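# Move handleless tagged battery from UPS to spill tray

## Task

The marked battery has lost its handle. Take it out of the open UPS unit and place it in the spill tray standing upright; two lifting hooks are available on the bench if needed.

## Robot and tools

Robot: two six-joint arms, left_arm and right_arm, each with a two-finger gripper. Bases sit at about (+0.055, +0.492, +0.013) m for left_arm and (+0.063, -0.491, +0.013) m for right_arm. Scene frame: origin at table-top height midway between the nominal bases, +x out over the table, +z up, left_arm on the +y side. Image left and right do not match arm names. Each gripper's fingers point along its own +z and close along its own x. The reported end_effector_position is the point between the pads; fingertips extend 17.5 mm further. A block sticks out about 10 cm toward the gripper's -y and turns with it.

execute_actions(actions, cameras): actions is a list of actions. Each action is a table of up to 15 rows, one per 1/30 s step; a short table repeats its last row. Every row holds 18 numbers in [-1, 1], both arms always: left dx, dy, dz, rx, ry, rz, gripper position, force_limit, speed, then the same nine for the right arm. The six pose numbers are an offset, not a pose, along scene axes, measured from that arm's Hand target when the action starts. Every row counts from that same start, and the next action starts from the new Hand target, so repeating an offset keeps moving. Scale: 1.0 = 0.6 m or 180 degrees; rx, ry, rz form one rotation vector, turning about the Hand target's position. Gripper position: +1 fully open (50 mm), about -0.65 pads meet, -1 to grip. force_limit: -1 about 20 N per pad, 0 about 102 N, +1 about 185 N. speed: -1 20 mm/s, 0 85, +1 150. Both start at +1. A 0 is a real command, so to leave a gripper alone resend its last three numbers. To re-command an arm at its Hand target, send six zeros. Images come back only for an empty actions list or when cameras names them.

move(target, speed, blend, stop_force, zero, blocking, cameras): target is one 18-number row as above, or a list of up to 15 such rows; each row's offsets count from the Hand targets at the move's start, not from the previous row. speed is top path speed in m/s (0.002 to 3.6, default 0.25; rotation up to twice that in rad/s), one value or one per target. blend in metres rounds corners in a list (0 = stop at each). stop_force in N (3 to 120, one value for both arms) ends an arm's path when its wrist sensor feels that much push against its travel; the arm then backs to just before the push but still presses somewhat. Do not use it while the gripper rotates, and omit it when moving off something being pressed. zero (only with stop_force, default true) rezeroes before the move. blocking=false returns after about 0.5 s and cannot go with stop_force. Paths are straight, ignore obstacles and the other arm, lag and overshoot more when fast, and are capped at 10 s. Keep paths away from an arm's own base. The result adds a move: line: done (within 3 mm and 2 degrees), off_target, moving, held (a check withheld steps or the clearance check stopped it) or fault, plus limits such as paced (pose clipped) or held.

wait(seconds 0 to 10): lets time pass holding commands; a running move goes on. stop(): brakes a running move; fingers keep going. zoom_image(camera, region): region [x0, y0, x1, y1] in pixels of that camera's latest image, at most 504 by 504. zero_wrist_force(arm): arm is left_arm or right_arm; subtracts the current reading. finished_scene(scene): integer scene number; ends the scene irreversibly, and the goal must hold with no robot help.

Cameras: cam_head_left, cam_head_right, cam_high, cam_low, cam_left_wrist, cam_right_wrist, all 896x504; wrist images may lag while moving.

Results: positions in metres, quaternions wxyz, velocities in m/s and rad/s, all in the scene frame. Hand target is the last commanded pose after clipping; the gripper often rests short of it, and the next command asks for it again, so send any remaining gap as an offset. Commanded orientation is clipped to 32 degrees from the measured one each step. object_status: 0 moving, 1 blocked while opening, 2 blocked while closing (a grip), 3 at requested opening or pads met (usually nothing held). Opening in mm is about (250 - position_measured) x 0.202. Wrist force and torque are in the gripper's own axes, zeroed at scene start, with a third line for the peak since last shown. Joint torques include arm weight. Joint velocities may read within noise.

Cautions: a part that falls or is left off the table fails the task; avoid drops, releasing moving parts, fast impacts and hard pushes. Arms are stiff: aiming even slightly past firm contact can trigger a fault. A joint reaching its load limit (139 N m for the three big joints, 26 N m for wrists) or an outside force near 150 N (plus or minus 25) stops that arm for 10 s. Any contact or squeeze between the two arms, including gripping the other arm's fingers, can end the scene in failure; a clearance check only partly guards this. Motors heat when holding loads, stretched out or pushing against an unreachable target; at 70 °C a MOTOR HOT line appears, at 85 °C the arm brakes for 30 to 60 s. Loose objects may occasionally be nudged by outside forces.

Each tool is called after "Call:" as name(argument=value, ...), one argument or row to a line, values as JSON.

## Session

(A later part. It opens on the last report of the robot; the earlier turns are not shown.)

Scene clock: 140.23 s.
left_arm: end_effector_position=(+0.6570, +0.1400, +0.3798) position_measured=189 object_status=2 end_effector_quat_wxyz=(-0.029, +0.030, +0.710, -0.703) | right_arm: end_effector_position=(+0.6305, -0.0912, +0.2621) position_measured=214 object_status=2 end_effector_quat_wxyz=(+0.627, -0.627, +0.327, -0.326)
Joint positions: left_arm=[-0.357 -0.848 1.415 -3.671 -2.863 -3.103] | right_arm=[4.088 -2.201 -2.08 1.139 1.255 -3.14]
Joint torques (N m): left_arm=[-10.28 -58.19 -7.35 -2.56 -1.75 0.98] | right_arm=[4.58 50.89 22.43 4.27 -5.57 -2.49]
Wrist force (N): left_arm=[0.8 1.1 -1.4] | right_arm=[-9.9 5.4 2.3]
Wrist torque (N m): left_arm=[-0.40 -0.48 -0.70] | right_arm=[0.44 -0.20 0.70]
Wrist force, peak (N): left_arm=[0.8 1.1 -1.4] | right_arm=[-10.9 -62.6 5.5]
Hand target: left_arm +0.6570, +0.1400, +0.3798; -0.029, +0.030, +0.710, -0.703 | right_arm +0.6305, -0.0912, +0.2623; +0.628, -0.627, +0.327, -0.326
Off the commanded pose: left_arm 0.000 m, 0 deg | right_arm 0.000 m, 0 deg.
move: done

Call:
move(
  target=[
    [0, 0, 0, 0, 0, 0, -1, 0.2, -0.3, 0, 0.0017, 0.001, 0, 0, 0, -1, 0.5, -0.8],
    [0, 0, 0, 0, 0, 0, -1, 0.2, -0.3, 0.002, -0.0005, 0.001, 0, 0, 0.0694, -1, 0.5, -0.8],
    [0, 0, 0, 0, 0, 0, -1, 0.2, -0.3, 0.0043, -0.0022, 0.001, 0, 0, 0.1389, -1, 0.5, -0.8],
  ],
  speed=0.1,
  stop_force=20,
  cameras=["cam_right_wrist"],
)

Call:
zoom_image(
  camera="cam_right_wrist",
  region=[340, 150, 620, 340],
)

Scene clock: 143.40 s.
left_arm: end_effector_position=(+0.6570, +0.1400, +0.3798) position_measured=189 object_status=2 end_effector_quat_wxyz=(-0.029, +0.030, +0.710, -0.703) | right_arm: end_effector_position=(+0.6318, -0.0916, +0.2629) position_measured=214 object_status=2 end_effector_quat_wxyz=(+0.660, -0.659, +0.256, -0.255)
Joint positions: left_arm=[-0.357 -0.848 1.415 -3.671 -2.863 -3.103] | right_arm=[3.95 -2.212 -2.048 1.118 1.614 -3.14]
Joint torques (N m): left_arm=[-10.14 -57.76 -7.2 -2.52 -1.64 0.91] | right_arm=[29.4 51.53 8.77 0.96 13.06 0.57]
Wrist force (N): left_arm=[0.4 0.9 -1.3] | right_arm=[34.6 3.3 -23.8]
Wrist torque (N m): left_arm=[-0.44 -0.42 -0.70] | right_arm=[0.56 0.84 0.75]
Wrist force, peak (N): left_arm=[0.7 1.4 -1.4] | right_arm=[34.1 4.3 -26.6]
Hand target: left_arm +0.6570, +0.1400, +0.3798; -0.029, +0.030, +0.710, -0.703 | right_arm +0.6318, -0.0916, +0.2629; +0.660, -0.659, +0.256, -0.255 (not the last commanded pose)
Off the commanded pose: left_arm 0.000 m, 0 deg | right_arm 0.002 m, 12 deg.
move: contact (right_arm); path passed 2 of 3 targets
camera_calibration:
cam_right_wrist: T_world_to_cam=[[0.739314, -0.673236, 0.0129757, -0.522539], [-0.209936, -0.248765, -0.945538, 0.378321], [0.639798, 0.696326, -0.325252, -0.125462], [0, 0, 0, 1]] pos_world=[0.546014, -0.170316, 0.32369]
Images, in order (width x height): cam_right_wrist 896x504.

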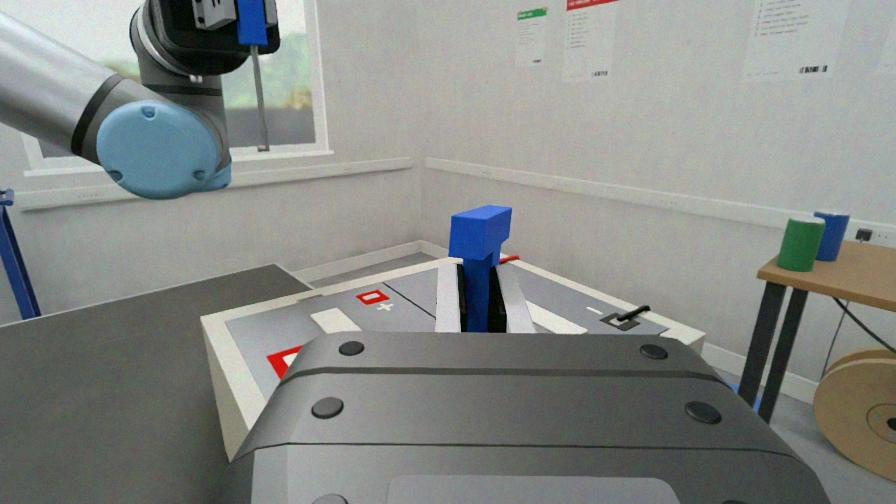

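Scaled by 1.800.

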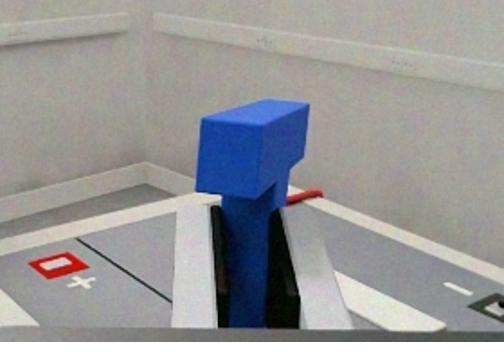

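Call:
move(
  target=[0, 0, 0, 0, 0, 0, -1, 0.2, -0.3, -0.0022, 0.001, -0.0007, 0, 0, -0.0694, -1, 0.5, -0.8],
  speed=0.1,
)

Call:
move(
  target=[0, 0, 0, 0, 0, 0, -1, 0.2, -0.3, 0, 0, 0, 0, 0, 0, -0.3, 0.5, -0.8],
  cameras=["cam_right_wrist"],
)

Call:
zoom_image(
  camera="cam_right_wrist",
  region=[340, 150, 620, 340],
)

Scene clock: 149.53 s.
left_arm: end_effector_position=(+0.6570, +0.1400, +0.3798) position_measured=189 object_status=2 end_effector_quat_wxyz=(-0.029, +0.030, +0.710, -0.703) | right_arm: end_effector_position=(+0.6303, -0.0910, +0.2625) position_measured=214 object_status=2 end_effector_quat_wxyz=(+0.628, -0.628, +0.326, -0.325)
Joint positions: left_arm=[-0.357 -0.848 1.415 -3.671 -2.863 -3.103] | right_arm=[4.086 -2.2 -2.08 1.138 1.26 -3.14]
Joint torques (N m): left_arm=[-11.01 -57.92 -7.39 -2.66 -1.68 0.88] | right_arm=[-17.22 37.09 14.98 0.26 -2.22 -2.62]
Wrist force (N): left_arm=[0.6 1.1 -1.0] | right_arm=[-7.4 -4.7 3.7]
Wrist torque (N m): left_arm=[-0.41 -0.45 -0.71] | right_arm=[0.46 -0.20 0.51]
Wrist force, peak (N): left_arm=[0.7 1.4 -1.4] | right_arm=[35.1 3.7 -23.9]
Hand target: left_arm +0.6570, +0.1400, +0.3798; -0.029, +0.030, +0.710, -0.703 | right_arm +0.6304, -0.0910, +0.2625; +0.628, -0.627, +0.326, -0.325
Off the commanded pose: left_arm 0.000 m, 0 deg | right_arm 0.000 m, 0 deg.
move: done

Scene clock: 150.03 s.
left_arm: end_effector_position=(+0.6570, +0.1400, +0.3798) position_measured=189 object_status=2 end_effector_quat_wxyz=(-0.029, +0.030, +0.710, -0.703) | right_arm: end_effector_position=(+0.6305, -0.0911, +0.2625) position_measured=198 object_status=3 end_effector_quat_wxyz=(+0.628, -0.628, +0.326, -0.325)
Joint positions: left_arm=[-0.357 -0.848 1.415 -3.671 -2.863 -3.103] | right_arm=[4.086 -2.2 -2.079 1.138 1.26 -3.14]
Joint torques (N m): left_arm=[-10.08 -58.25 -7.88 -2.62 -1.56 0.83] | right_arm=[-7.9 35.75 21.37 1.39 -3.16 -2.55]
Wrist force (N): left_arm=[0.6 1.1 -1.4] | right_arm=[0.9 -1.0 -3.1]
Wrist torque (N m): left_arm=[-0.41 -0.45 -0.70] | right_arm=[-0.26 -0.28 -0.19]
Wrist force, peak (N): left_arm=[0.6 1.5 -1.4] | right_arm=[-8.0 -4.7 3.7]
Hand target: left_arm +0.6570, +0.1400, +0.3798; -0.029, +0.030, +0.710, -0.703 | right_arm +0.6304, -0.0910, +0.2625; +0.628, -0.627, +0.326, -0.325
Off the commanded pose: left_arm 0.000 m, 0 deg | right_arm 0.000 m, 0 deg.
move: done
camera_calibration:
cam_right_wrist: T_world_to_cam=[[0.576119, -0.817261, 0.0131006, -0.431424], [-0.258724, -0.197541, -0.945536, 0.413243], [0.775338, 0.541352, -0.325253, -0.224743], [0, 0, 0, 1]] pos_world=[0.529719, -0.149288, 0.32329]
Images, in order (width x height): cam_right_wrist 896x504.

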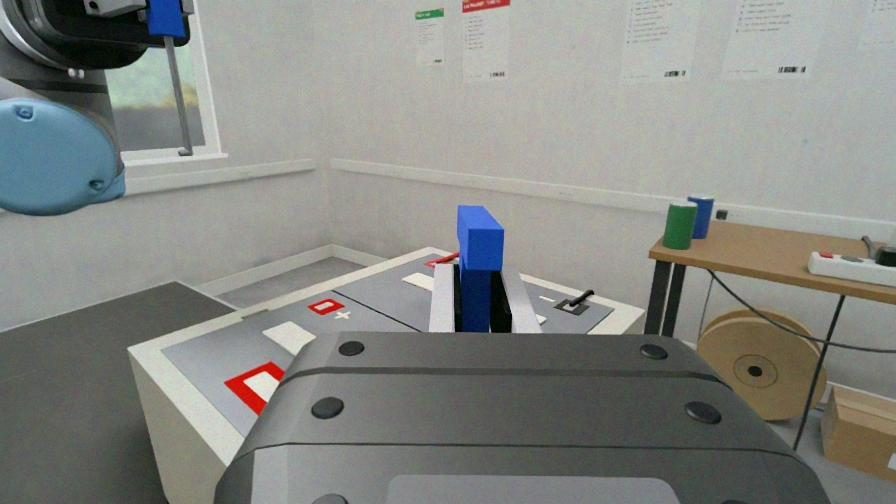

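Scaled by 1.800.

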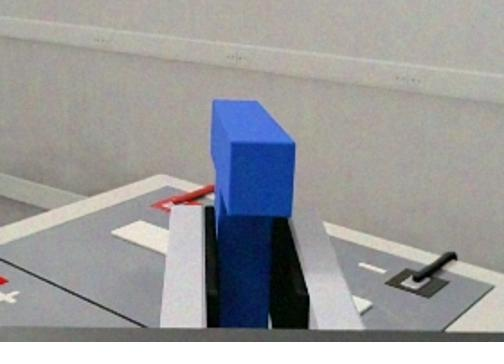

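Call:
move(
  target=[
    [0, 0, 0, 0, 0, 0, -1, 0.2, -0.3, 0.002, -0.0022, 0.0, 0, 0, 0.0694, -0.3, 0.5, -0.8],
    [0, 0, 0, 0, 0, 0, -1, 0.2, -0.3, 0.0043, -0.0039, 0.0, 0, 0, 0.1389, -0.3, 0.5, -0.8],
  ],
  speed=0.1,
  stop_force=12,
  cameras=["cam_right_wrist"],
)

Call:
zoom_image(
  camera="cam_right_wrist",
  region=[340, 150, 620, 340],
)

Scene clock: 153.70 s.
left_arm: end_effector_position=(+0.6570, +0.1400, +0.3798) position_measured=189 object_status=2 end_effector_quat_wxyz=(-0.029, +0.030, +0.710, -0.703) | right_arm: end_effector_position=(+0.6321, -0.0929, +0.2625) position_measured=198 object_status=3 end_effector_quat_wxyz=(+0.669, -0.669, +0.230, -0.229)
Joint positions: left_arm=[-0.357 -0.848 1.415 -3.671 -2.863 -3.103] | right_arm=[3.9 -2.222 -2.024 1.105 1.742 -3.14]
Joint torques (N m): left_arm=[-10.22 -58.19 -7.59 -2.56 -1.59 0.97] | right_arm=[18.07 49.54 28.29 -2.58 11.8 1]
Wrist force (N): left_arm=[0.3 1.0 -1.3] | right_arm=[34.0 -0.4 -42.1]
Wrist torque (N m): left_arm=[-0.42 -0.41 -0.70] | right_arm=[-0.20 0.27 -0.13]
Wrist force, peak (N): left_arm=[0.7 1.6 -1.3] | right_arm=[34.9 -1.1 -43.5]
Hand target: left_arm +0.6570, +0.1400, +0.3798; -0.029, +0.030, +0.710, -0.703 | right_arm +0.6321, -0.0929, +0.2625; +0.669, -0.669, +0.230, -0.229 (not the last commanded pose)
Off the commanded pose: left_arm 0.000 m, 0 deg | right_arm 0.001 m, 8 deg.
move: contact (right_arm); path passed 1 of 2 targets
camera_calibration:
cam_right_wrist: T_world_to_cam=[[0.789431, -0.6137, 0.0130943, -0.549762], [-0.189861, -0.264401, -0.945539, 0.363557], [0.58374, 0.743952, -0.325244, -0.0850615], [0, 0, 0, 1]] pos_world=[0.552678, -0.177982, 0.32329]
Images, in order (width x height): cam_right_wrist 896x504.

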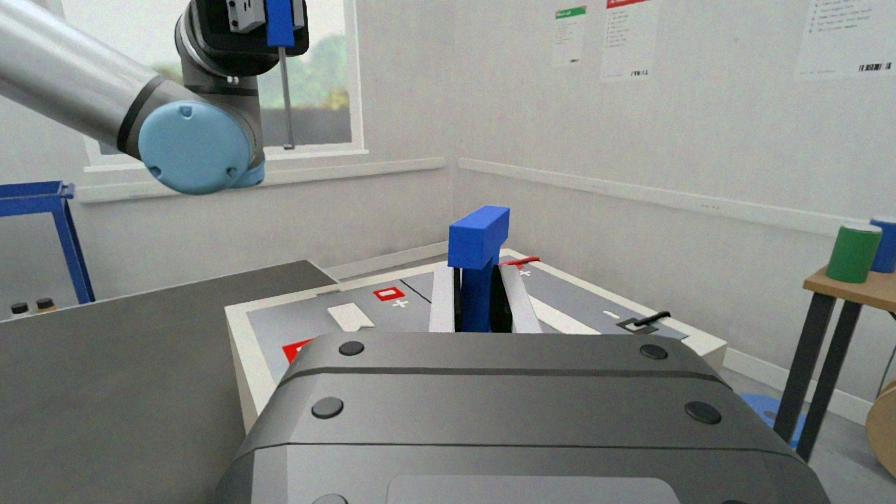

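Scaled by 1.800.

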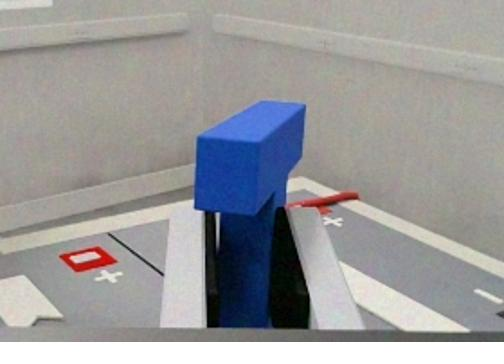

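Call:
move(
  target=[0, 0, 0, 0, 0, 0, -1, 0.2, -0.3, 0, -0.005, 0.0, 0, 0, 0, -0.3, 0.5, -0.8],
  speed=0.05,
  cameras=["cam_right_wrist"],
)

Call:
zoom_image(
  camera="cam_right_wrist",
  region=[340, 150, 620, 340],
)

Scene clock: 155.27 s.
left_arm: end_effector_position=(+0.6570, +0.1400, +0.3798) position_measured=189 object_status=2 end_effector_quat_wxyz=(-0.029, +0.030, +0.710, -0.703) | right_arm: end_effector_position=(+0.6321, -0.0959, +0.2625) position_measured=198 object_status=3 end_effector_quat_wxyz=(+0.669, -0.669, +0.230, -0.229)
Joint positions: left_arm=[-0.357 -0.848 1.415 -3.671 -2.863 -3.103] | right_arm=[3.895 -2.221 -2.028 1.108 1.747 -3.14]
Joint torques (N m): left_arm=[-10.38 -57.9 -7.81 -2.61 -1.49 0.96] | right_arm=[-11.86 48.48 6.44 2.74 0.12 0.83]
Wrist force (N): left_arm=[0.2 0.9 -1.2] | right_arm=[-0.3 -4.1 -3.4]
Wrist torque (N m): left_arm=[-0.44 -0.39 -0.70] | right_arm=[-0.33 -0.29 -0.08]
Wrist force, peak (N): left_arm=[0.2 1.4 -1.6] | right_arm=[33.4 -0.3 -42.5]
Hand target: left_arm +0.6570, +0.1400, +0.3798; -0.029, +0.030, +0.710, -0.703 | right_arm +0.6321, -0.0959, +0.2625; +0.669, -0.669, +0.230, -0.229
Off the commanded pose: left_arm 0.000 m, 0 deg | right_arm 0.000 m, 0 deg.
move: done
camera_calibration:
cam_right_wrist: T_world_to_cam=[[0.789512, -0.613597, 0.0130483, -0.551614], [-0.189802, -0.264325, -0.945573, 0.362756], [0.583649, 0.744064, -0.325149, -0.0827897], [0, 0, 0, 1]] pos_world=[0.552678, -0.180983, 0.32329]
Images, in order (width x height): cam_right_wrist 896x504.

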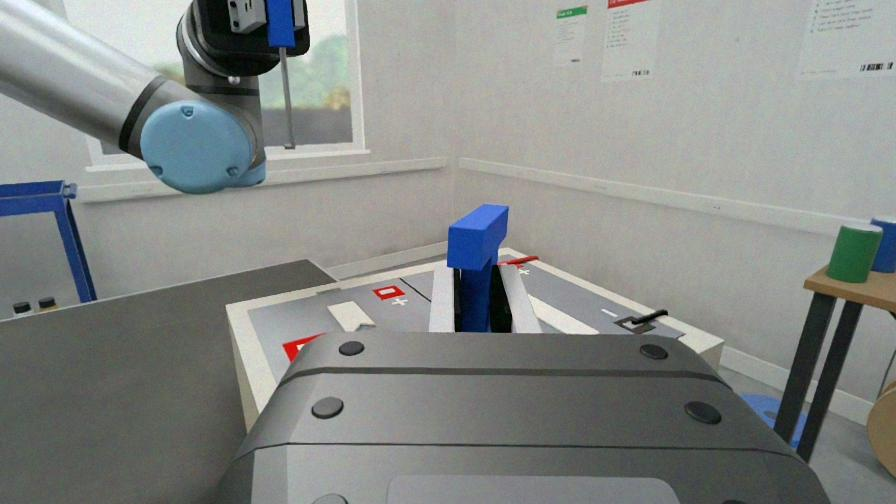

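Scaled by 1.800.

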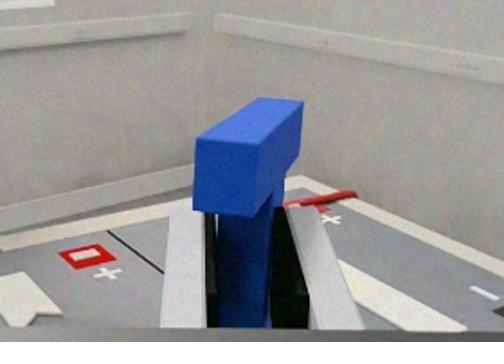

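Call:
move(
  target=[0, 0, 0, 0, 0, 0, -1, 0.2, -0.3, -0.006, 0.0005, 0.001, 0, 0, 0, -0.3, 0.5, -0.8],
  speed=0.05,
  cameras=["cam_right_wrist"],
)

Call:
zoom_image(
  camera="cam_right_wrist",
  region=[340, 150, 620, 340],
)

Scene clock: 156.57 s.
left_arm: end_effector_position=(+0.6570, +0.1400, +0.3798) position_measured=189 object_status=2 end_effector_quat_wxyz=(-0.029, +0.030, +0.710, -0.703) | right_arm: end_effector_position=(+0.6285, -0.0956, +0.2631) position_measured=198 object_status=3 end_effector_quat_wxyz=(+0.669, -0.669, +0.230, -0.229)
Joint positions: left_arm=[-0.357 -0.848 1.415 -3.671 -2.863 -3.103] | right_arm=[3.901 -2.215 -2.038 1.112 1.74 -3.14]
Joint torques (N m): left_arm=[-10.05 -58.21 -7.39 -2.61 -1.46 0.82] | right_arm=[1.74 45.54 15.99 3.27 -1.45 0.39]
Wrist force (N): left_arm=[0.5 1.2 -1.4] | right_arm=[0.6 -0.9 -3.3]
Wrist torque (N m): left_arm=[-0.39 -0.43 -0.70] | right_arm=[-0.36 -0.22 -0.19]
Wrist force, peak (N): left_arm=[0.6 1.2 -1.7] | right_arm=[-0.7 -4.3 -3.7]
Hand target: left_arm +0.6570, +0.1400, +0.3798; -0.029, +0.030, +0.710, -0.703 | right_arm +0.6285, -0.0956, +0.2631; +0.669, -0.669, +0.230, -0.229
Off the commanded pose: left_arm 0.000 m, 0 deg | right_arm 0.000 m, 0 deg.
move: done
camera_calibration:
cam_right_wrist: T_world_to_cam=[[0.789395, -0.613745, 0.0131143, -0.54858], [-0.189876, -0.264421, -0.945531, 0.362729], [0.583783, 0.743907, -0.325268, -0.0807801], [0, 0, 0, 1]] pos_world=[0.549078, -0.180682, 0.32389]
Images, in order (width x height): cam_right_wrist 896x504.

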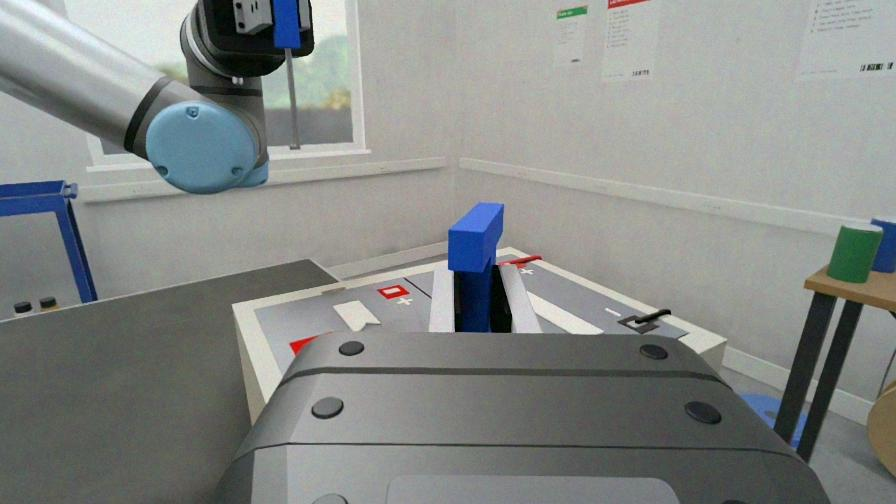

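Scaled by 1.800.

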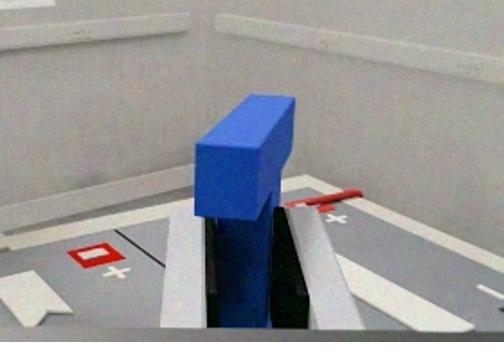

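Call:
move(
  target=[0, 0, 0, 0, 0, 0, -1, 0.2, -0.3, 0.0, -0.0013, 0.0, 0, 0, 0.0667, -0.3, 0.5, -0.8],
  speed=0.1,
  stop_force=12,
  cameras=["cam_right_wrist"],
)

Call:
zoom_image(
  camera="cam_right_wrist",
  region=[340, 150, 620, 340],
)

Scene clock: 159.23 s.
left_arm: end_effector_position=(+0.6570, +0.1400, +0.3798) position_measured=189 object_status=2 end_effector_quat_wxyz=(-0.029, +0.030, +0.710, -0.703) | right_arm: end_effector_position=(+0.6285, -0.0964, +0.2631) position_measured=198 object_status=3 end_effector_quat_wxyz=(+0.689, -0.689, +0.159, -0.158)
Joint positions: left_arm=[-0.357 -0.848 1.415 -3.671 -2.863 -3.103] | right_arm=[3.785 -2.255 -1.942 1.055 2.066 -3.14]
Joint torques (N m): left_arm=[-9.9 -57.98 -7.61 -2.62 -1.53 1.01] | right_arm=[17.94 52.91 5.6 2.64 4.29 1.47]
Wrist force (N): left_arm=[0.2 1.1 -1.3] | right_arm=[7.2 -4.2 -12.1]
Wrist torque (N m): left_arm=[-0.41 -0.39 -0.71] | right_arm=[-0.41 -0.16 -0.24]
Wrist force, peak (N): left_arm=[0.6 1.2 -1.6] | right_arm=[7.2 -4.2 -12.1]
Hand target: left_arm +0.6570, +0.1400, +0.3798; -0.029, +0.030, +0.710, -0.703 | right_arm +0.6285, -0.0964, +0.2631; +0.689, -0.689, +0.159, -0.158
Off the commanded pose: left_arm 0.000 m, 0 deg | right_arm 0.000 m, 0 deg.
move: done
camera_calibration:
cam_right_wrist: T_world_to_cam=[[0.899809, -0.436087, 0.0130721, -0.601334], [-0.130701, -0.29803, -0.945566, 0.322122], [0.416245, 0.849121, -0.325167, 0.0351887], [0, 0, 0, 1]] pos_world=[0.568541, -0.196112, 0.32389]
Images, in order (width x height): cam_right_wrist 896x504.

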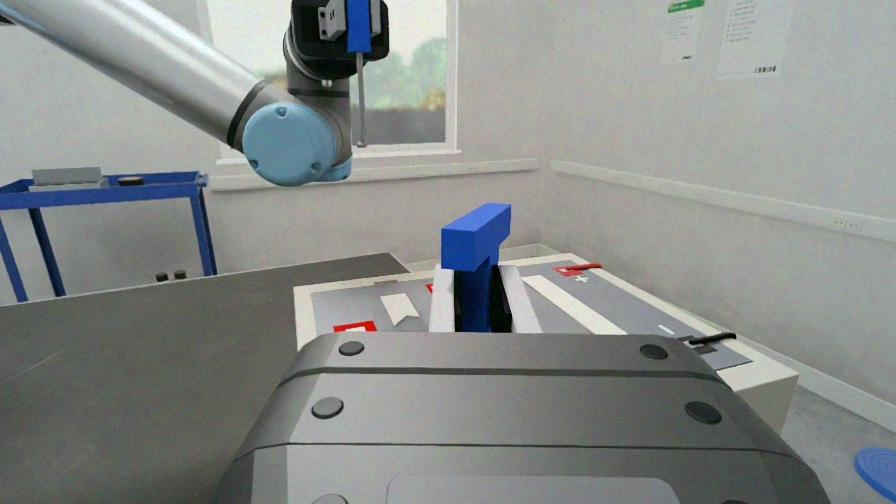

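Scaled by 1.800.

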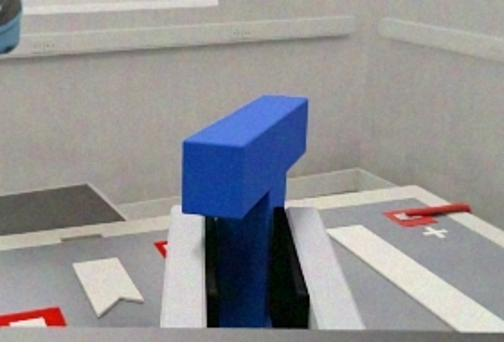

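Call:
move(
  target=[0, 0, 0, 0, 0, 0, -1, 0.2, -0.3, 0.0, -0.0, 0.05, 0, 0, 0, -0.3, 0.5, -0.8],
  speed=0.02,
  stop_force=8,
  cameras=["cam_right_wrist"],
)

Call:
zoom_image(
  camera="cam_right_wrist",
  region=[340, 150, 620, 340],
)

Scene clock: 161.00 s.
left_arm: end_effector_position=(+0.6570, +0.1400, +0.3798) position_measured=189 object_status=2 end_effector_quat_wxyz=(-0.029, +0.030, +0.710, -0.703) | right_arm: end_effector_position=(+0.6285, -0.0963, +0.2635) position_measured=198 object_status=3 end_effector_quat_wxyz=(+0.689, -0.689, +0.158, -0.158)
Joint positions: left_arm=[-0.357 -0.848 1.415 -3.671 -2.863 -3.103] | right_arm=[3.785 -2.254 -1.942 1.055 2.066 -3.14]
Joint torques (N m): left_arm=[-9.79 -58.13 -7.93 -2.62 -1.39 0.91] | right_arm=[2.05 34.07 20.51 -1.84 -2.34 1.45]
Wrist force (N): left_arm=[0.1 0.9 -1.3] | right_arm=[2.6 -9.1 -6.8]
Wrist torque (N m): left_arm=[-0.45 -0.38 -0.71] | right_arm=[-0.36 -0.21 -0.21]
Wrist force, peak (N): left_arm=[0.5 1.3 -1.6] | right_arm=[6.9 -4.0 -12.3]
Hand target: left_arm +0.6570, +0.1400, +0.3798; -0.029, +0.030, +0.710, -0.703 | right_arm +0.6285, -0.0964, +0.2635; +0.689, -0.689, +0.159, -0.158 (not the last commanded pose)
Off the commanded pose: left_arm 0.000 m, 0 deg | right_arm 0.030 m, 0 deg.
move: contact (right_arm)
camera_calibration:
cam_right_wrist: T_world_to_cam=[[0.899833, -0.436038, 0.0131015, -0.601352], [-0.130609, -0.297943, -0.945606, 0.322477], [0.416224, 0.849176, -0.32505, 0.0353038], [0, 0, 0, 1]] pos_world=[0.568541, -0.196112, 0.32429]
Images, in order (width x height): cam_right_wrist 896x504.

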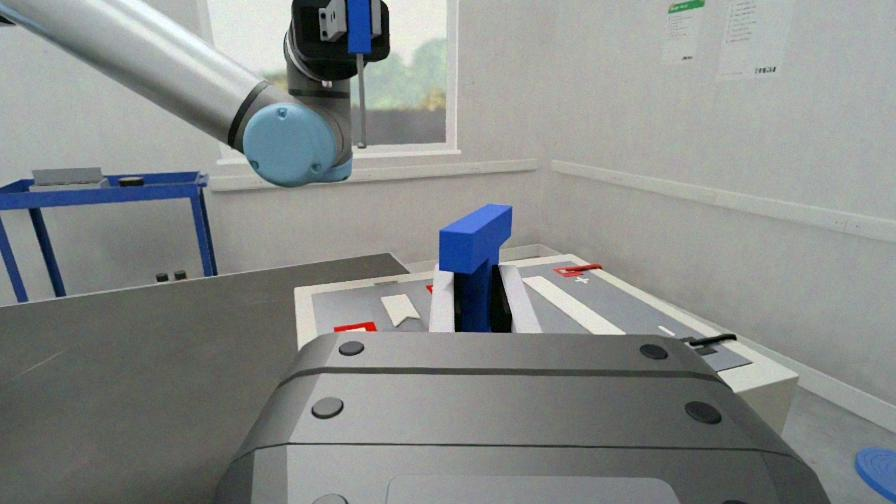

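Scaled by 1.800.

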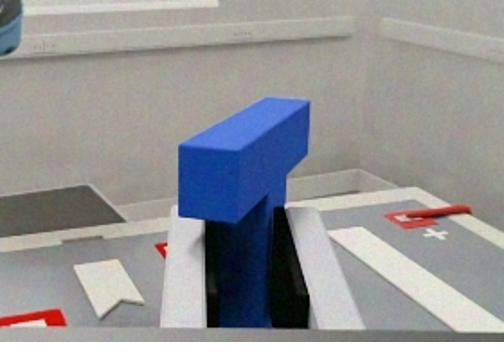

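Call:
move(
  target=[
    [0, 0.0, -0.05, 0.2, 0.17, 0.19, -1, 0.2, -0.3, 0, 0, 0, 0, 0, 0, -0.3, 0.5, -0.8],
    [0, -0.02, -0.205, 0.4152, 0.3521, 0.3849, -1, 0.2, -0.3, 0, 0, 0, 0, 0, 0, -0.3, 0.5, -0.8],
  ],
  blend=[0.03, 0],
  speed=0.5,
  cameras=["cam_left_wrist"],
)

Call:
zoom_image(
  camera="cam_left_wrist",
  region=[560, 200, 640, 250],
)

Scene clock: 165.07 s.
left_arm: end_effector_position=(+0.6569, +0.1280, +0.2569) position_measured=189 object_status=2 end_effector_quat_wxyz=(+0.004, +0.677, -0.736, -0.004) | right_arm: end_effector_position=(+0.6285, -0.0964, +0.2635) position_measured=198 object_status=3 end_effector_quat_wxyz=(+0.689, -0.689, +0.159, -0.158)
Joint positions: left_arm=[-0.727 -1.076 1.158 -1.646 -1.578 -3.79] | right_arm=[3.785 -2.254 -1.942 1.055 2.066 -3.14]
Joint torques (N m): left_arm=[12 -40.79 -27.18 -1.17 -2.29 -1.27] | right_arm=[-8.89 33.28 20.25 -1.85 -2.21 0.84]
Wrist force (N): left_arm=[-0.5 0.3 0.3] | right_arm=[2.6 -9.0 -6.4]
Wrist torque (N m): left_arm=[0.03 0.08 -0.10] | right_arm=[-0.32 -0.21 -0.21]
Wrist force, peak (N): left_arm=[0.7 1.6 -1.2] | right_arm=[2.4 -9.5 -7.0]
Hand target: left_arm +0.6570, +0.1280, +0.2568; +0.004, +0.677, -0.736, -0.004 | right_arm +0.6285, -0.0964, +0.2635; +0.689, -0.689, +0.159, -0.158
Off the commanded pose: left_arm 0.000 m, 0 deg | right_arm 0.000 m, 0 deg.
move: done
camera_calibration:
cam_left_wrist: T_world_to_cam=[[-0.0548427, -0.998472, -0.00673155, 0.174769], [-0.931163, 0.0487095, 0.361335, 0.527724], [-0.360455, 0.0260848, -0.932412, 0.606604], [0, 0, 0, 1]] pos_world=[0.719635, 0.132973, 0.376096]
Images, in order (width x height): cam_left_wrist 896x504.

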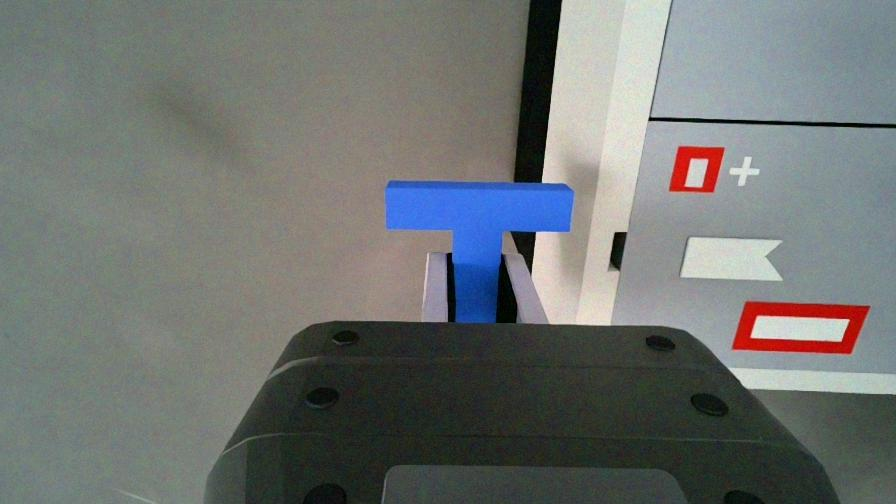

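Scaled by 6.300.

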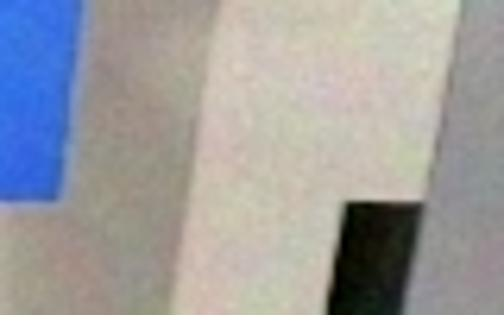

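Call:
zoom_image(
  camera="cam_left_wrist",
  region=[596, 222, 646, 282],
)

Scaled by 8.400.

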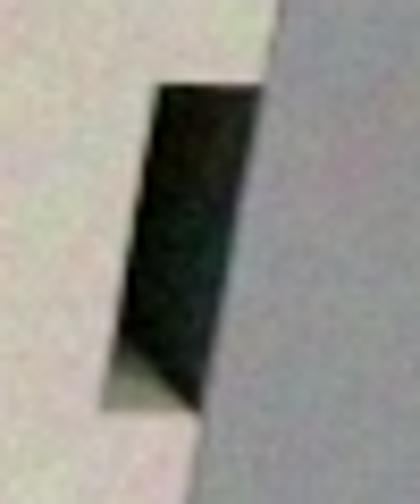

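Call:
move(
  target=[0, 0, 0, 0, 0, 0, -1, 0.2, -0.3, -0.0017, 0.0037, 0, 0, 0, -0.1222, -0.3, 0.5, -0.8],
  speed=0.2,
)

Call:
move(
  target=[0, 0, 0, 0, 0, 0, -1, 0.2, -0.3, 0, 0, 0, 0, 0, 0, -1, 0.5, -0.8],
  cameras=["cam_right_wrist"],
)

Call:
zoom_image(
  camera="cam_right_wrist",
  region=[340, 150, 620, 340],
)

Scene clock: 168.27 s.
left_arm: end_effector_position=(+0.6570, +0.1280, +0.2568) position_measured=189 object_status=2 end_effector_quat_wxyz=(+0.004, +0.677, -0.736, -0.004) | right_arm: end_effector_position=(+0.6274, -0.0941, +0.2635) position_measured=198 object_status=3 end_effector_quat_wxyz=(+0.647, -0.646, +0.287, -0.286)
Joint positions: left_arm=[-0.727 -1.076 1.158 -1.646 -1.578 -3.79] | right_arm=[4.013 -2.196 -2.083 1.138 1.455 -3.141]
Joint torques (N m): left_arm=[10.36 -42.22 -23.72 -4.17 -2.01 -1.51] | right_arm=[-5.95 34.87 22.07 0.69 -2.8 -2.99]
Wrist force (N): left_arm=[0.1 0.3 0.3] | right_arm=[0.4 -1.0 -3.6]
Wrist torque (N m): left_arm=[0.05 -0.01 -0.10] | right_arm=[-0.33 -0.27 -0.14]
Wrist force, peak (N): left_arm=[-0.5 0.6 0.6] | right_arm=[2.9 -9.2 -7.1]
Hand target: left_arm +0.6570, +0.1280, +0.2568; +0.004, +0.677, -0.736, -0.004 | right_arm +0.6275, -0.0941, +0.2635; +0.647, -0.646, +0.287, -0.286
Off the commanded pose: left_arm 0.000 m, 0 deg | right_arm 0.000 m, 0 deg.
move: done

Scene clock: 168.77 s.
left_arm: end_effector_position=(+0.6570, +0.1280, +0.2568) position_measured=189 object_status=2 end_effector_quat_wxyz=(+0.004, +0.677, -0.736, -0.004) | right_arm: end_effector_position=(+0.6275, -0.0941, +0.2635) position_measured=215 object_status=2 end_effector_quat_wxyz=(+0.647, -0.646, +0.287, -0.286)
Joint positions: left_arm=[-0.727 -1.076 1.158 -1.646 -1.578 -3.79] | right_arm=[4.013 -2.197 -2.083 1.138 1.455 -3.141]
Joint torques (N m): left_arm=[11.01 -43.71 -20.6 -4.81 -2.15 -1.4] | right_arm=[-10.58 36.19 21.14 0.7 -4.53 -3.03]
Wrist force (N): left_arm=[-0.2 0.5 0.3] | right_arm=[-3.6 -1.9 -3.3]
Wrist torque (N m): left_arm=[0.07 0.04 -0.11] | right_arm=[-0.35 -0.36 0.23]
Wrist force, peak (N): left_arm=[-0.4 0.3 0.7] | right_arm=[-3.8 -1.8 -3.4]
Hand target: left_arm +0.6570, +0.1280, +0.2568; +0.004, +0.677, -0.736, -0.004 | right_arm +0.6275, -0.0941, +0.2635; +0.647, -0.646, +0.287, -0.286
Off the commanded pose: left_arm 0.000 m, 0 deg | right_arm 0.000 m, 0 deg.
move: done
camera_calibration:
cam_right_wrist: T_world_to_cam=[[0.670984, -0.741355, 0.0131525, -0.484592], [-0.232676, -0.227366, -0.945604, 0.393691], [0.704019, 0.631425, -0.325054, -0.167232], [0, 0, 0, 1]] pos_world=[0.53449, -0.164148, 0.32429]
Images, in order (width x height): cam_right_wrist 896x504.

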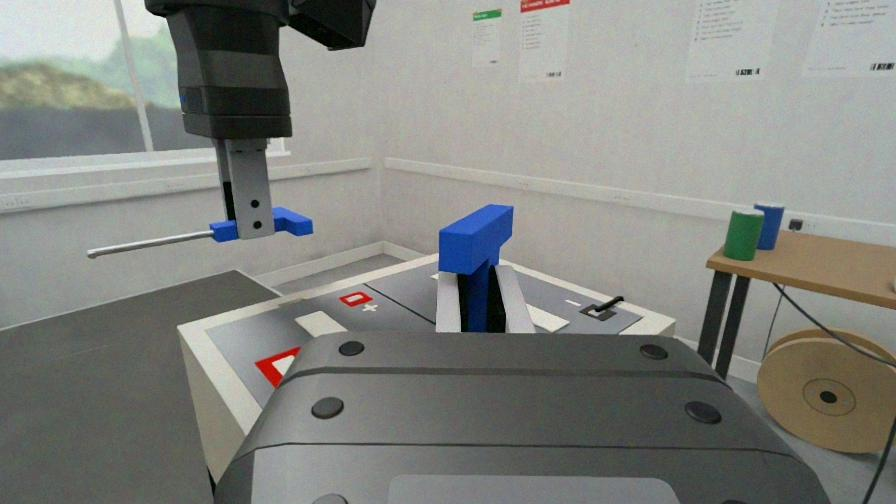

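Scaled by 1.800.

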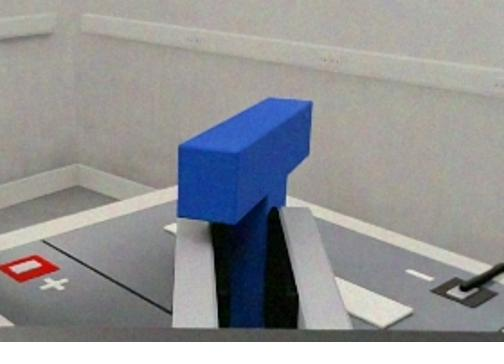

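Call:
move(
  target=[0, -0.1383, 0.0717, 0, 0, 0, -1, 0.2, -0.3, 0, 0, 0, 0, 0, 0, -1, 0.5, -0.8],
  speed=0.25,
  cameras=["cam_left_wrist"],
)

Call:
zoom_image(
  camera="cam_left_wrist",
  region=[660, 180, 896, 400],
)

Scene clock: 172.30 s.
left_arm: end_effector_position=(+0.6569, +0.0451, +0.2998) position_measured=189 object_status=2 end_effector_quat_wxyz=(+0.004, +0.677, -0.736, -0.004) | right_arm: end_effector_position=(+0.6275, -0.0941, +0.2635) position_measured=215 object_status=2 end_effector_quat_wxyz=(+0.647, -0.646, +0.287, -0.286)
Joint positions: left_arm=[-0.81 -0.943 0.84 -1.46 -1.579 -3.873] | right_arm=[4.013 -2.197 -2.083 1.138 1.455 -3.141]
Joint torques (N m): left_arm=[4.35 -50.47 -32.7 -2.91 -1.86 -0.36] | right_arm=[-12.79 36.2 17.79 0.97 -4.45 -2.64]
Wrist force (N): left_arm=[-0.3 -0.2 0.2] | right_arm=[-4.0 -1.4 -3.0]
Wrist torque (N m): left_arm=[-0.03 0.04 -0.09] | right_arm=[-0.25 -0.30 0.23]
Wrist force, peak (N): left_arm=[-3.1 0.5 2.0] | right_arm=[-4.0 -2.0 -3.5]
Hand target: left_arm +0.6570, +0.0451, +0.2999; +0.004, +0.677, -0.736, -0.004 | right_arm +0.6275, -0.0941, +0.2635; +0.647, -0.646, +0.287, -0.286
Off the commanded pose: left_arm 0.000 m, 0 deg | right_arm 0.000 m, 0 deg.
move: done
camera_calibration:
cam_left_wrist: T_world_to_cam=[[-0.0546893, -0.99848, -0.00688633, 0.0922385], [-0.931092, 0.0485047, 0.361546, 0.516131], [-0.360663, 0.0261845, -0.932329, 0.648876], [0, 0, 0, 1]] pos_world=[0.719635, 0.050073, 0.418996]
Images, in order (width x height): cam_left_wrist 896x504.

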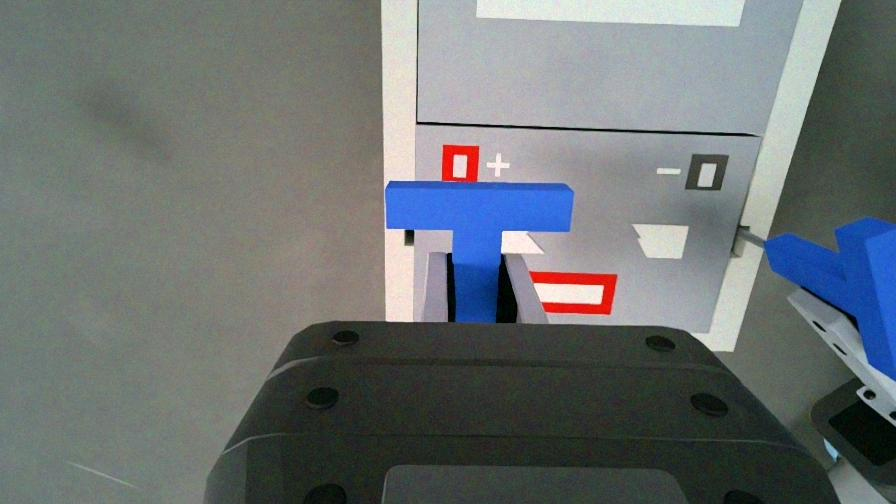

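Scaled by 2.136.

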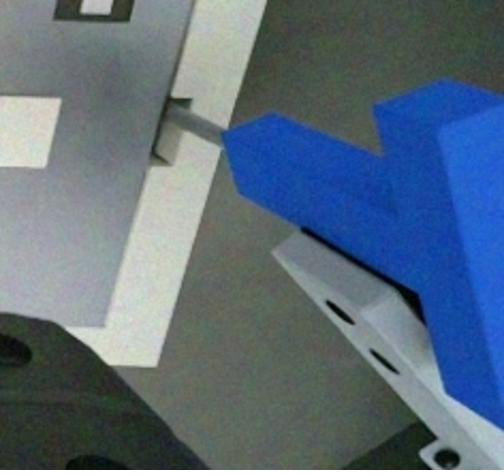

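Call:
move(
  target=[0, 0, 0, 0, 0, 0, -1, 0.2, -0.3, 0, 0, 0, 0, 0, 0, 0.3, 0.5, -0.6],
)

Call:
move(
  target=[
    [0, 0.1583, 0.1333, -0.4152, -0.3521, -0.3849, -1, 0.2, -0.3, -0.0942, -0.0948, 0, 0, 0, 0, 0.3, 0.5, -0.6],
    [0, 0.1583, 0.1333, -0.4152, -0.3521, -0.3849, -1, 0.2, -0.3, -0.0458, -0.0098, 0.2275, -0.1768, 0.4819, -0.2157, 0.3, 0.5, -0.6],
    [-0.0017, 0.0717, 0.0333, -0.4152, -0.3521, -0.3849, -1, 0.2, -0.3, 0.0492, 0.1318, 0.1942, -0.1768, 0.4819, -0.2157, 0.3, 0.5, -0.6],
    [-0.0017, 0.0717, 0.0333, -0.4152, -0.3521, -0.3849, -1, 0.2, -0.3, 0.0492, 0.1318, 0.0692, -0.1768, 0.4819, -0.2157, 0.3, 0.5, -0.6],
  ],
  blend=[0.005, 0.03, 0.02, 0],
  speed=[0.4, 0.5, 0.3, 0.2],
  cameras=["all"],
)

Scene clock: 175.20 s.
left_arm: end_effector_position=(+0.6570, +0.0451, +0.2999) position_measured=189 object_status=2 end_effector_quat_wxyz=(+0.004, +0.677, -0.736, -0.004) | right_arm: end_effector_position=(+0.6275, -0.0942, +0.2635) position_measured=107 object_status=0 end_effector_quat_wxyz=(+0.647, -0.646, +0.287, -0.286)
Joint positions: left_arm=[-0.81 -0.943 0.839 -1.46 -1.579 -3.873] | right_arm=[4.013 -2.197 -2.083 1.138 1.455 -3.141]
Joint torques (N m): left_arm=[-4.43 -41.13 -35.05 -0.83 1.1 -1.08] | right_arm=[-10.09 36.81 15.81 1.02 2.15 -2.47]
Wrist force (N): left_arm=[-0.1 0.4 0.3] | right_arm=[0.5 -1.7 -3.7]
Wrist torque (N m): left_arm=[0.05 0.01 -0.09] | right_arm=[-0.37 -0.21 -0.19]
Wrist force, peak (N): left_arm=[-0.3 0.8 0.6] | right_arm=[-4.2 -1.9 -3.2]
Hand target: left_arm +0.6570, +0.0451, +0.2999; +0.004, +0.677, -0.736, -0.004 | right_arm +0.6275, -0.0941, +0.2635; +0.647, -0.646, +0.287, -0.286
Off the commanded pose: left_arm 0.000 m, 0 deg | right_arm 0.000 m, 0 deg.
move: done

Scene clock: 181.00 s.
left_arm: end_effector_position=(+0.6559, +0.0881, +0.3199) position_measured=189 object_status=2 end_effector_quat_wxyz=(-0.029, +0.030, +0.710, -0.703) | right_arm: end_effector_position=(+0.6570, -0.0151, +0.3052) position_measured=107 object_status=3 end_effector_quat_wxyz=(+0.018, +0.677, -0.736, +0.017)
Joint positions: left_arm=[-0.435 -0.746 1.407 -3.772 -2.785 -3.112] | right_arm=[4.022 -2.268 -0.702 -1.783 1.542 -2.196]
Joint torques (N m): left_arm=[9.34 -44.38 -6.19 -0.08 -0.16 1.47] | right_arm=[9.74 53.04 16.8 4.4 -2.77 -0.08]
Wrist force (N): left_arm=[0.2 1.1 -1.3] | right_arm=[0.2 -4.2 -1.8]
Wrist torque (N m): left_arm=[-0.39 -0.38 -0.57] | right_arm=[-0.59 -0.18 -0.05]
Wrist force, peak (N): left_arm=[0.2 3.5 0.8] | right_arm=[-2.6 -5.8 -3.0]
Hand target: left_arm +0.6559, +0.0881, +0.3198; -0.029, +0.030, +0.710, -0.703 | right_arm +0.6570, -0.0151, +0.3050; +0.018, +0.677, -0.736, +0.017
Off the commanded pose: left_arm 0.000 m, 0 deg | right_arm 0.000 m, 0 deg.
move: done
camera_calibration:
cam_left_wrist: T_world_to_cam=[[-0.996795, 0.075197, 0.0273136, 0.647744], [0.00179916, 0.362386, -0.932026, 0.280125], [-0.0799836, -0.92899, -0.36136, 0.383476], [0, 0, 0, 1]] pos_world=[0.675836, 0.206023, 0.381965]
cam_right_wrist: T_world_to_cam=[[-0.0689624, -0.996366, 0.0499868, 0.0246534], [-0.941855, 0.0815434, 0.325976, 0.540499], [-0.328867, -0.0246002, -0.944056, 0.633272], [0, 0, 0, 1]] pos_world=[0.719034, -0.00393168, 0.420422]

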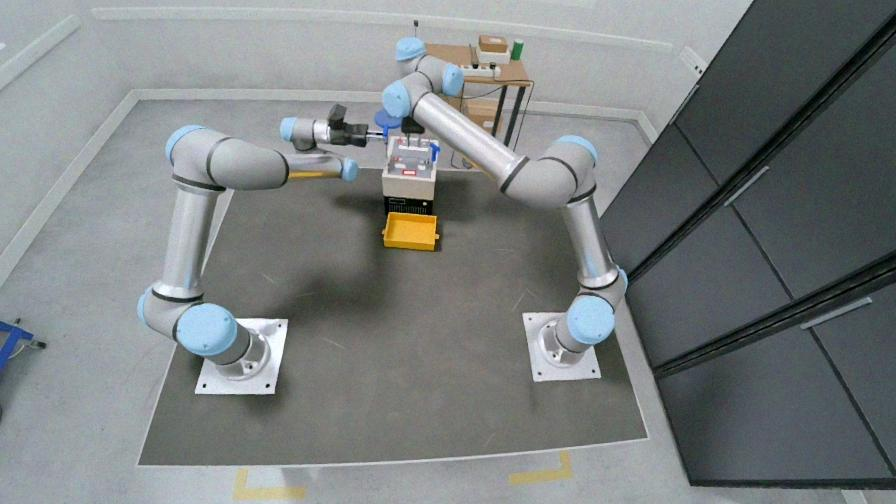

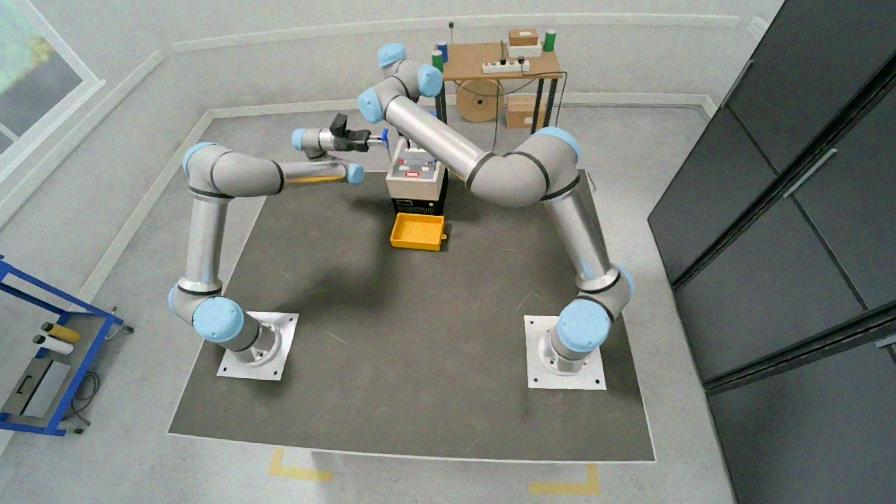

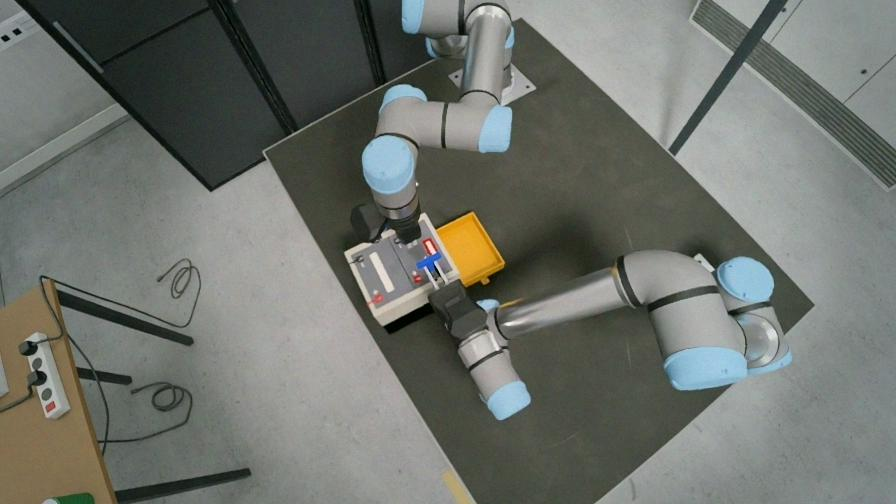

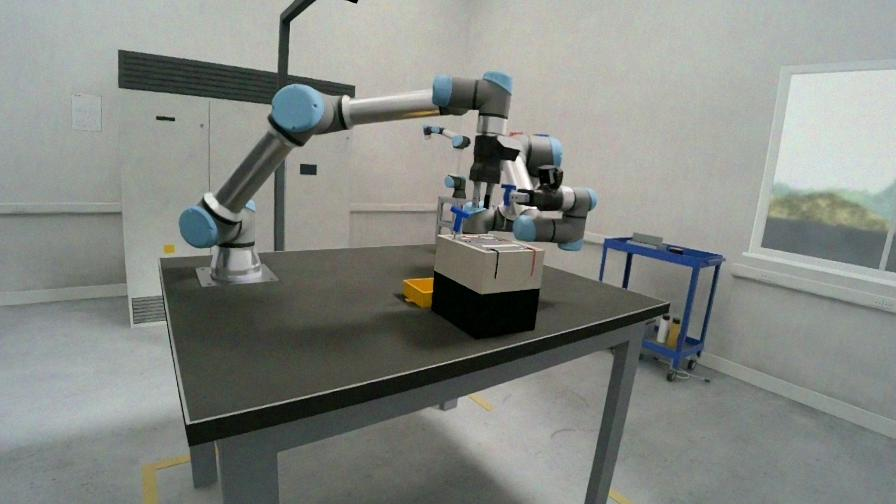

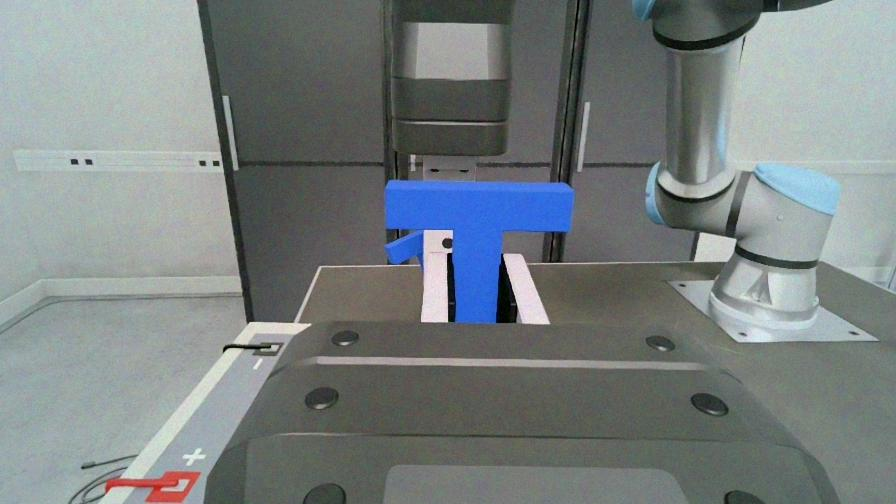

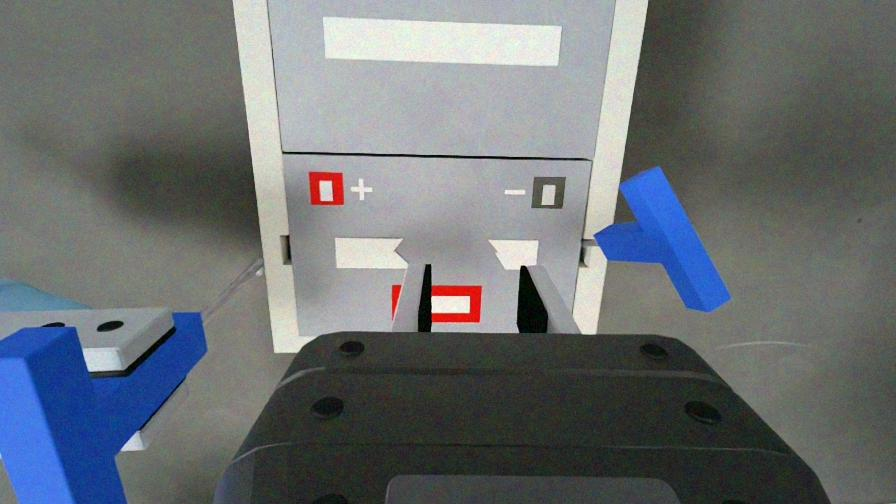

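Call:
zoom_image(
  camera="cam_right_wrist",
  region=[200, 200, 330, 330],
)

Call:
zoom_image(
  camera="cam_right_wrist",
  region=[560, 150, 760, 320],
)

Scaled by 3.877.

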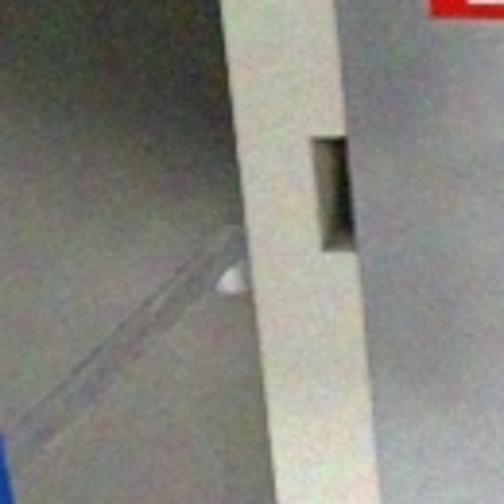

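Scaled by 2.520.

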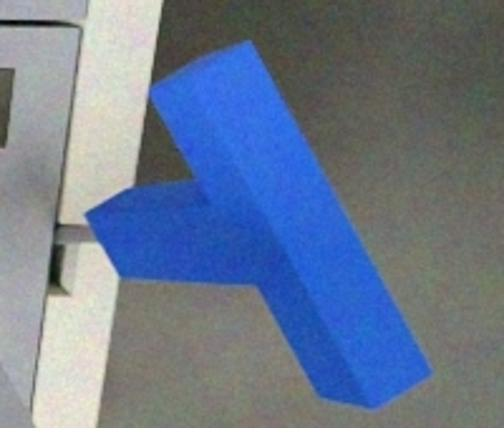

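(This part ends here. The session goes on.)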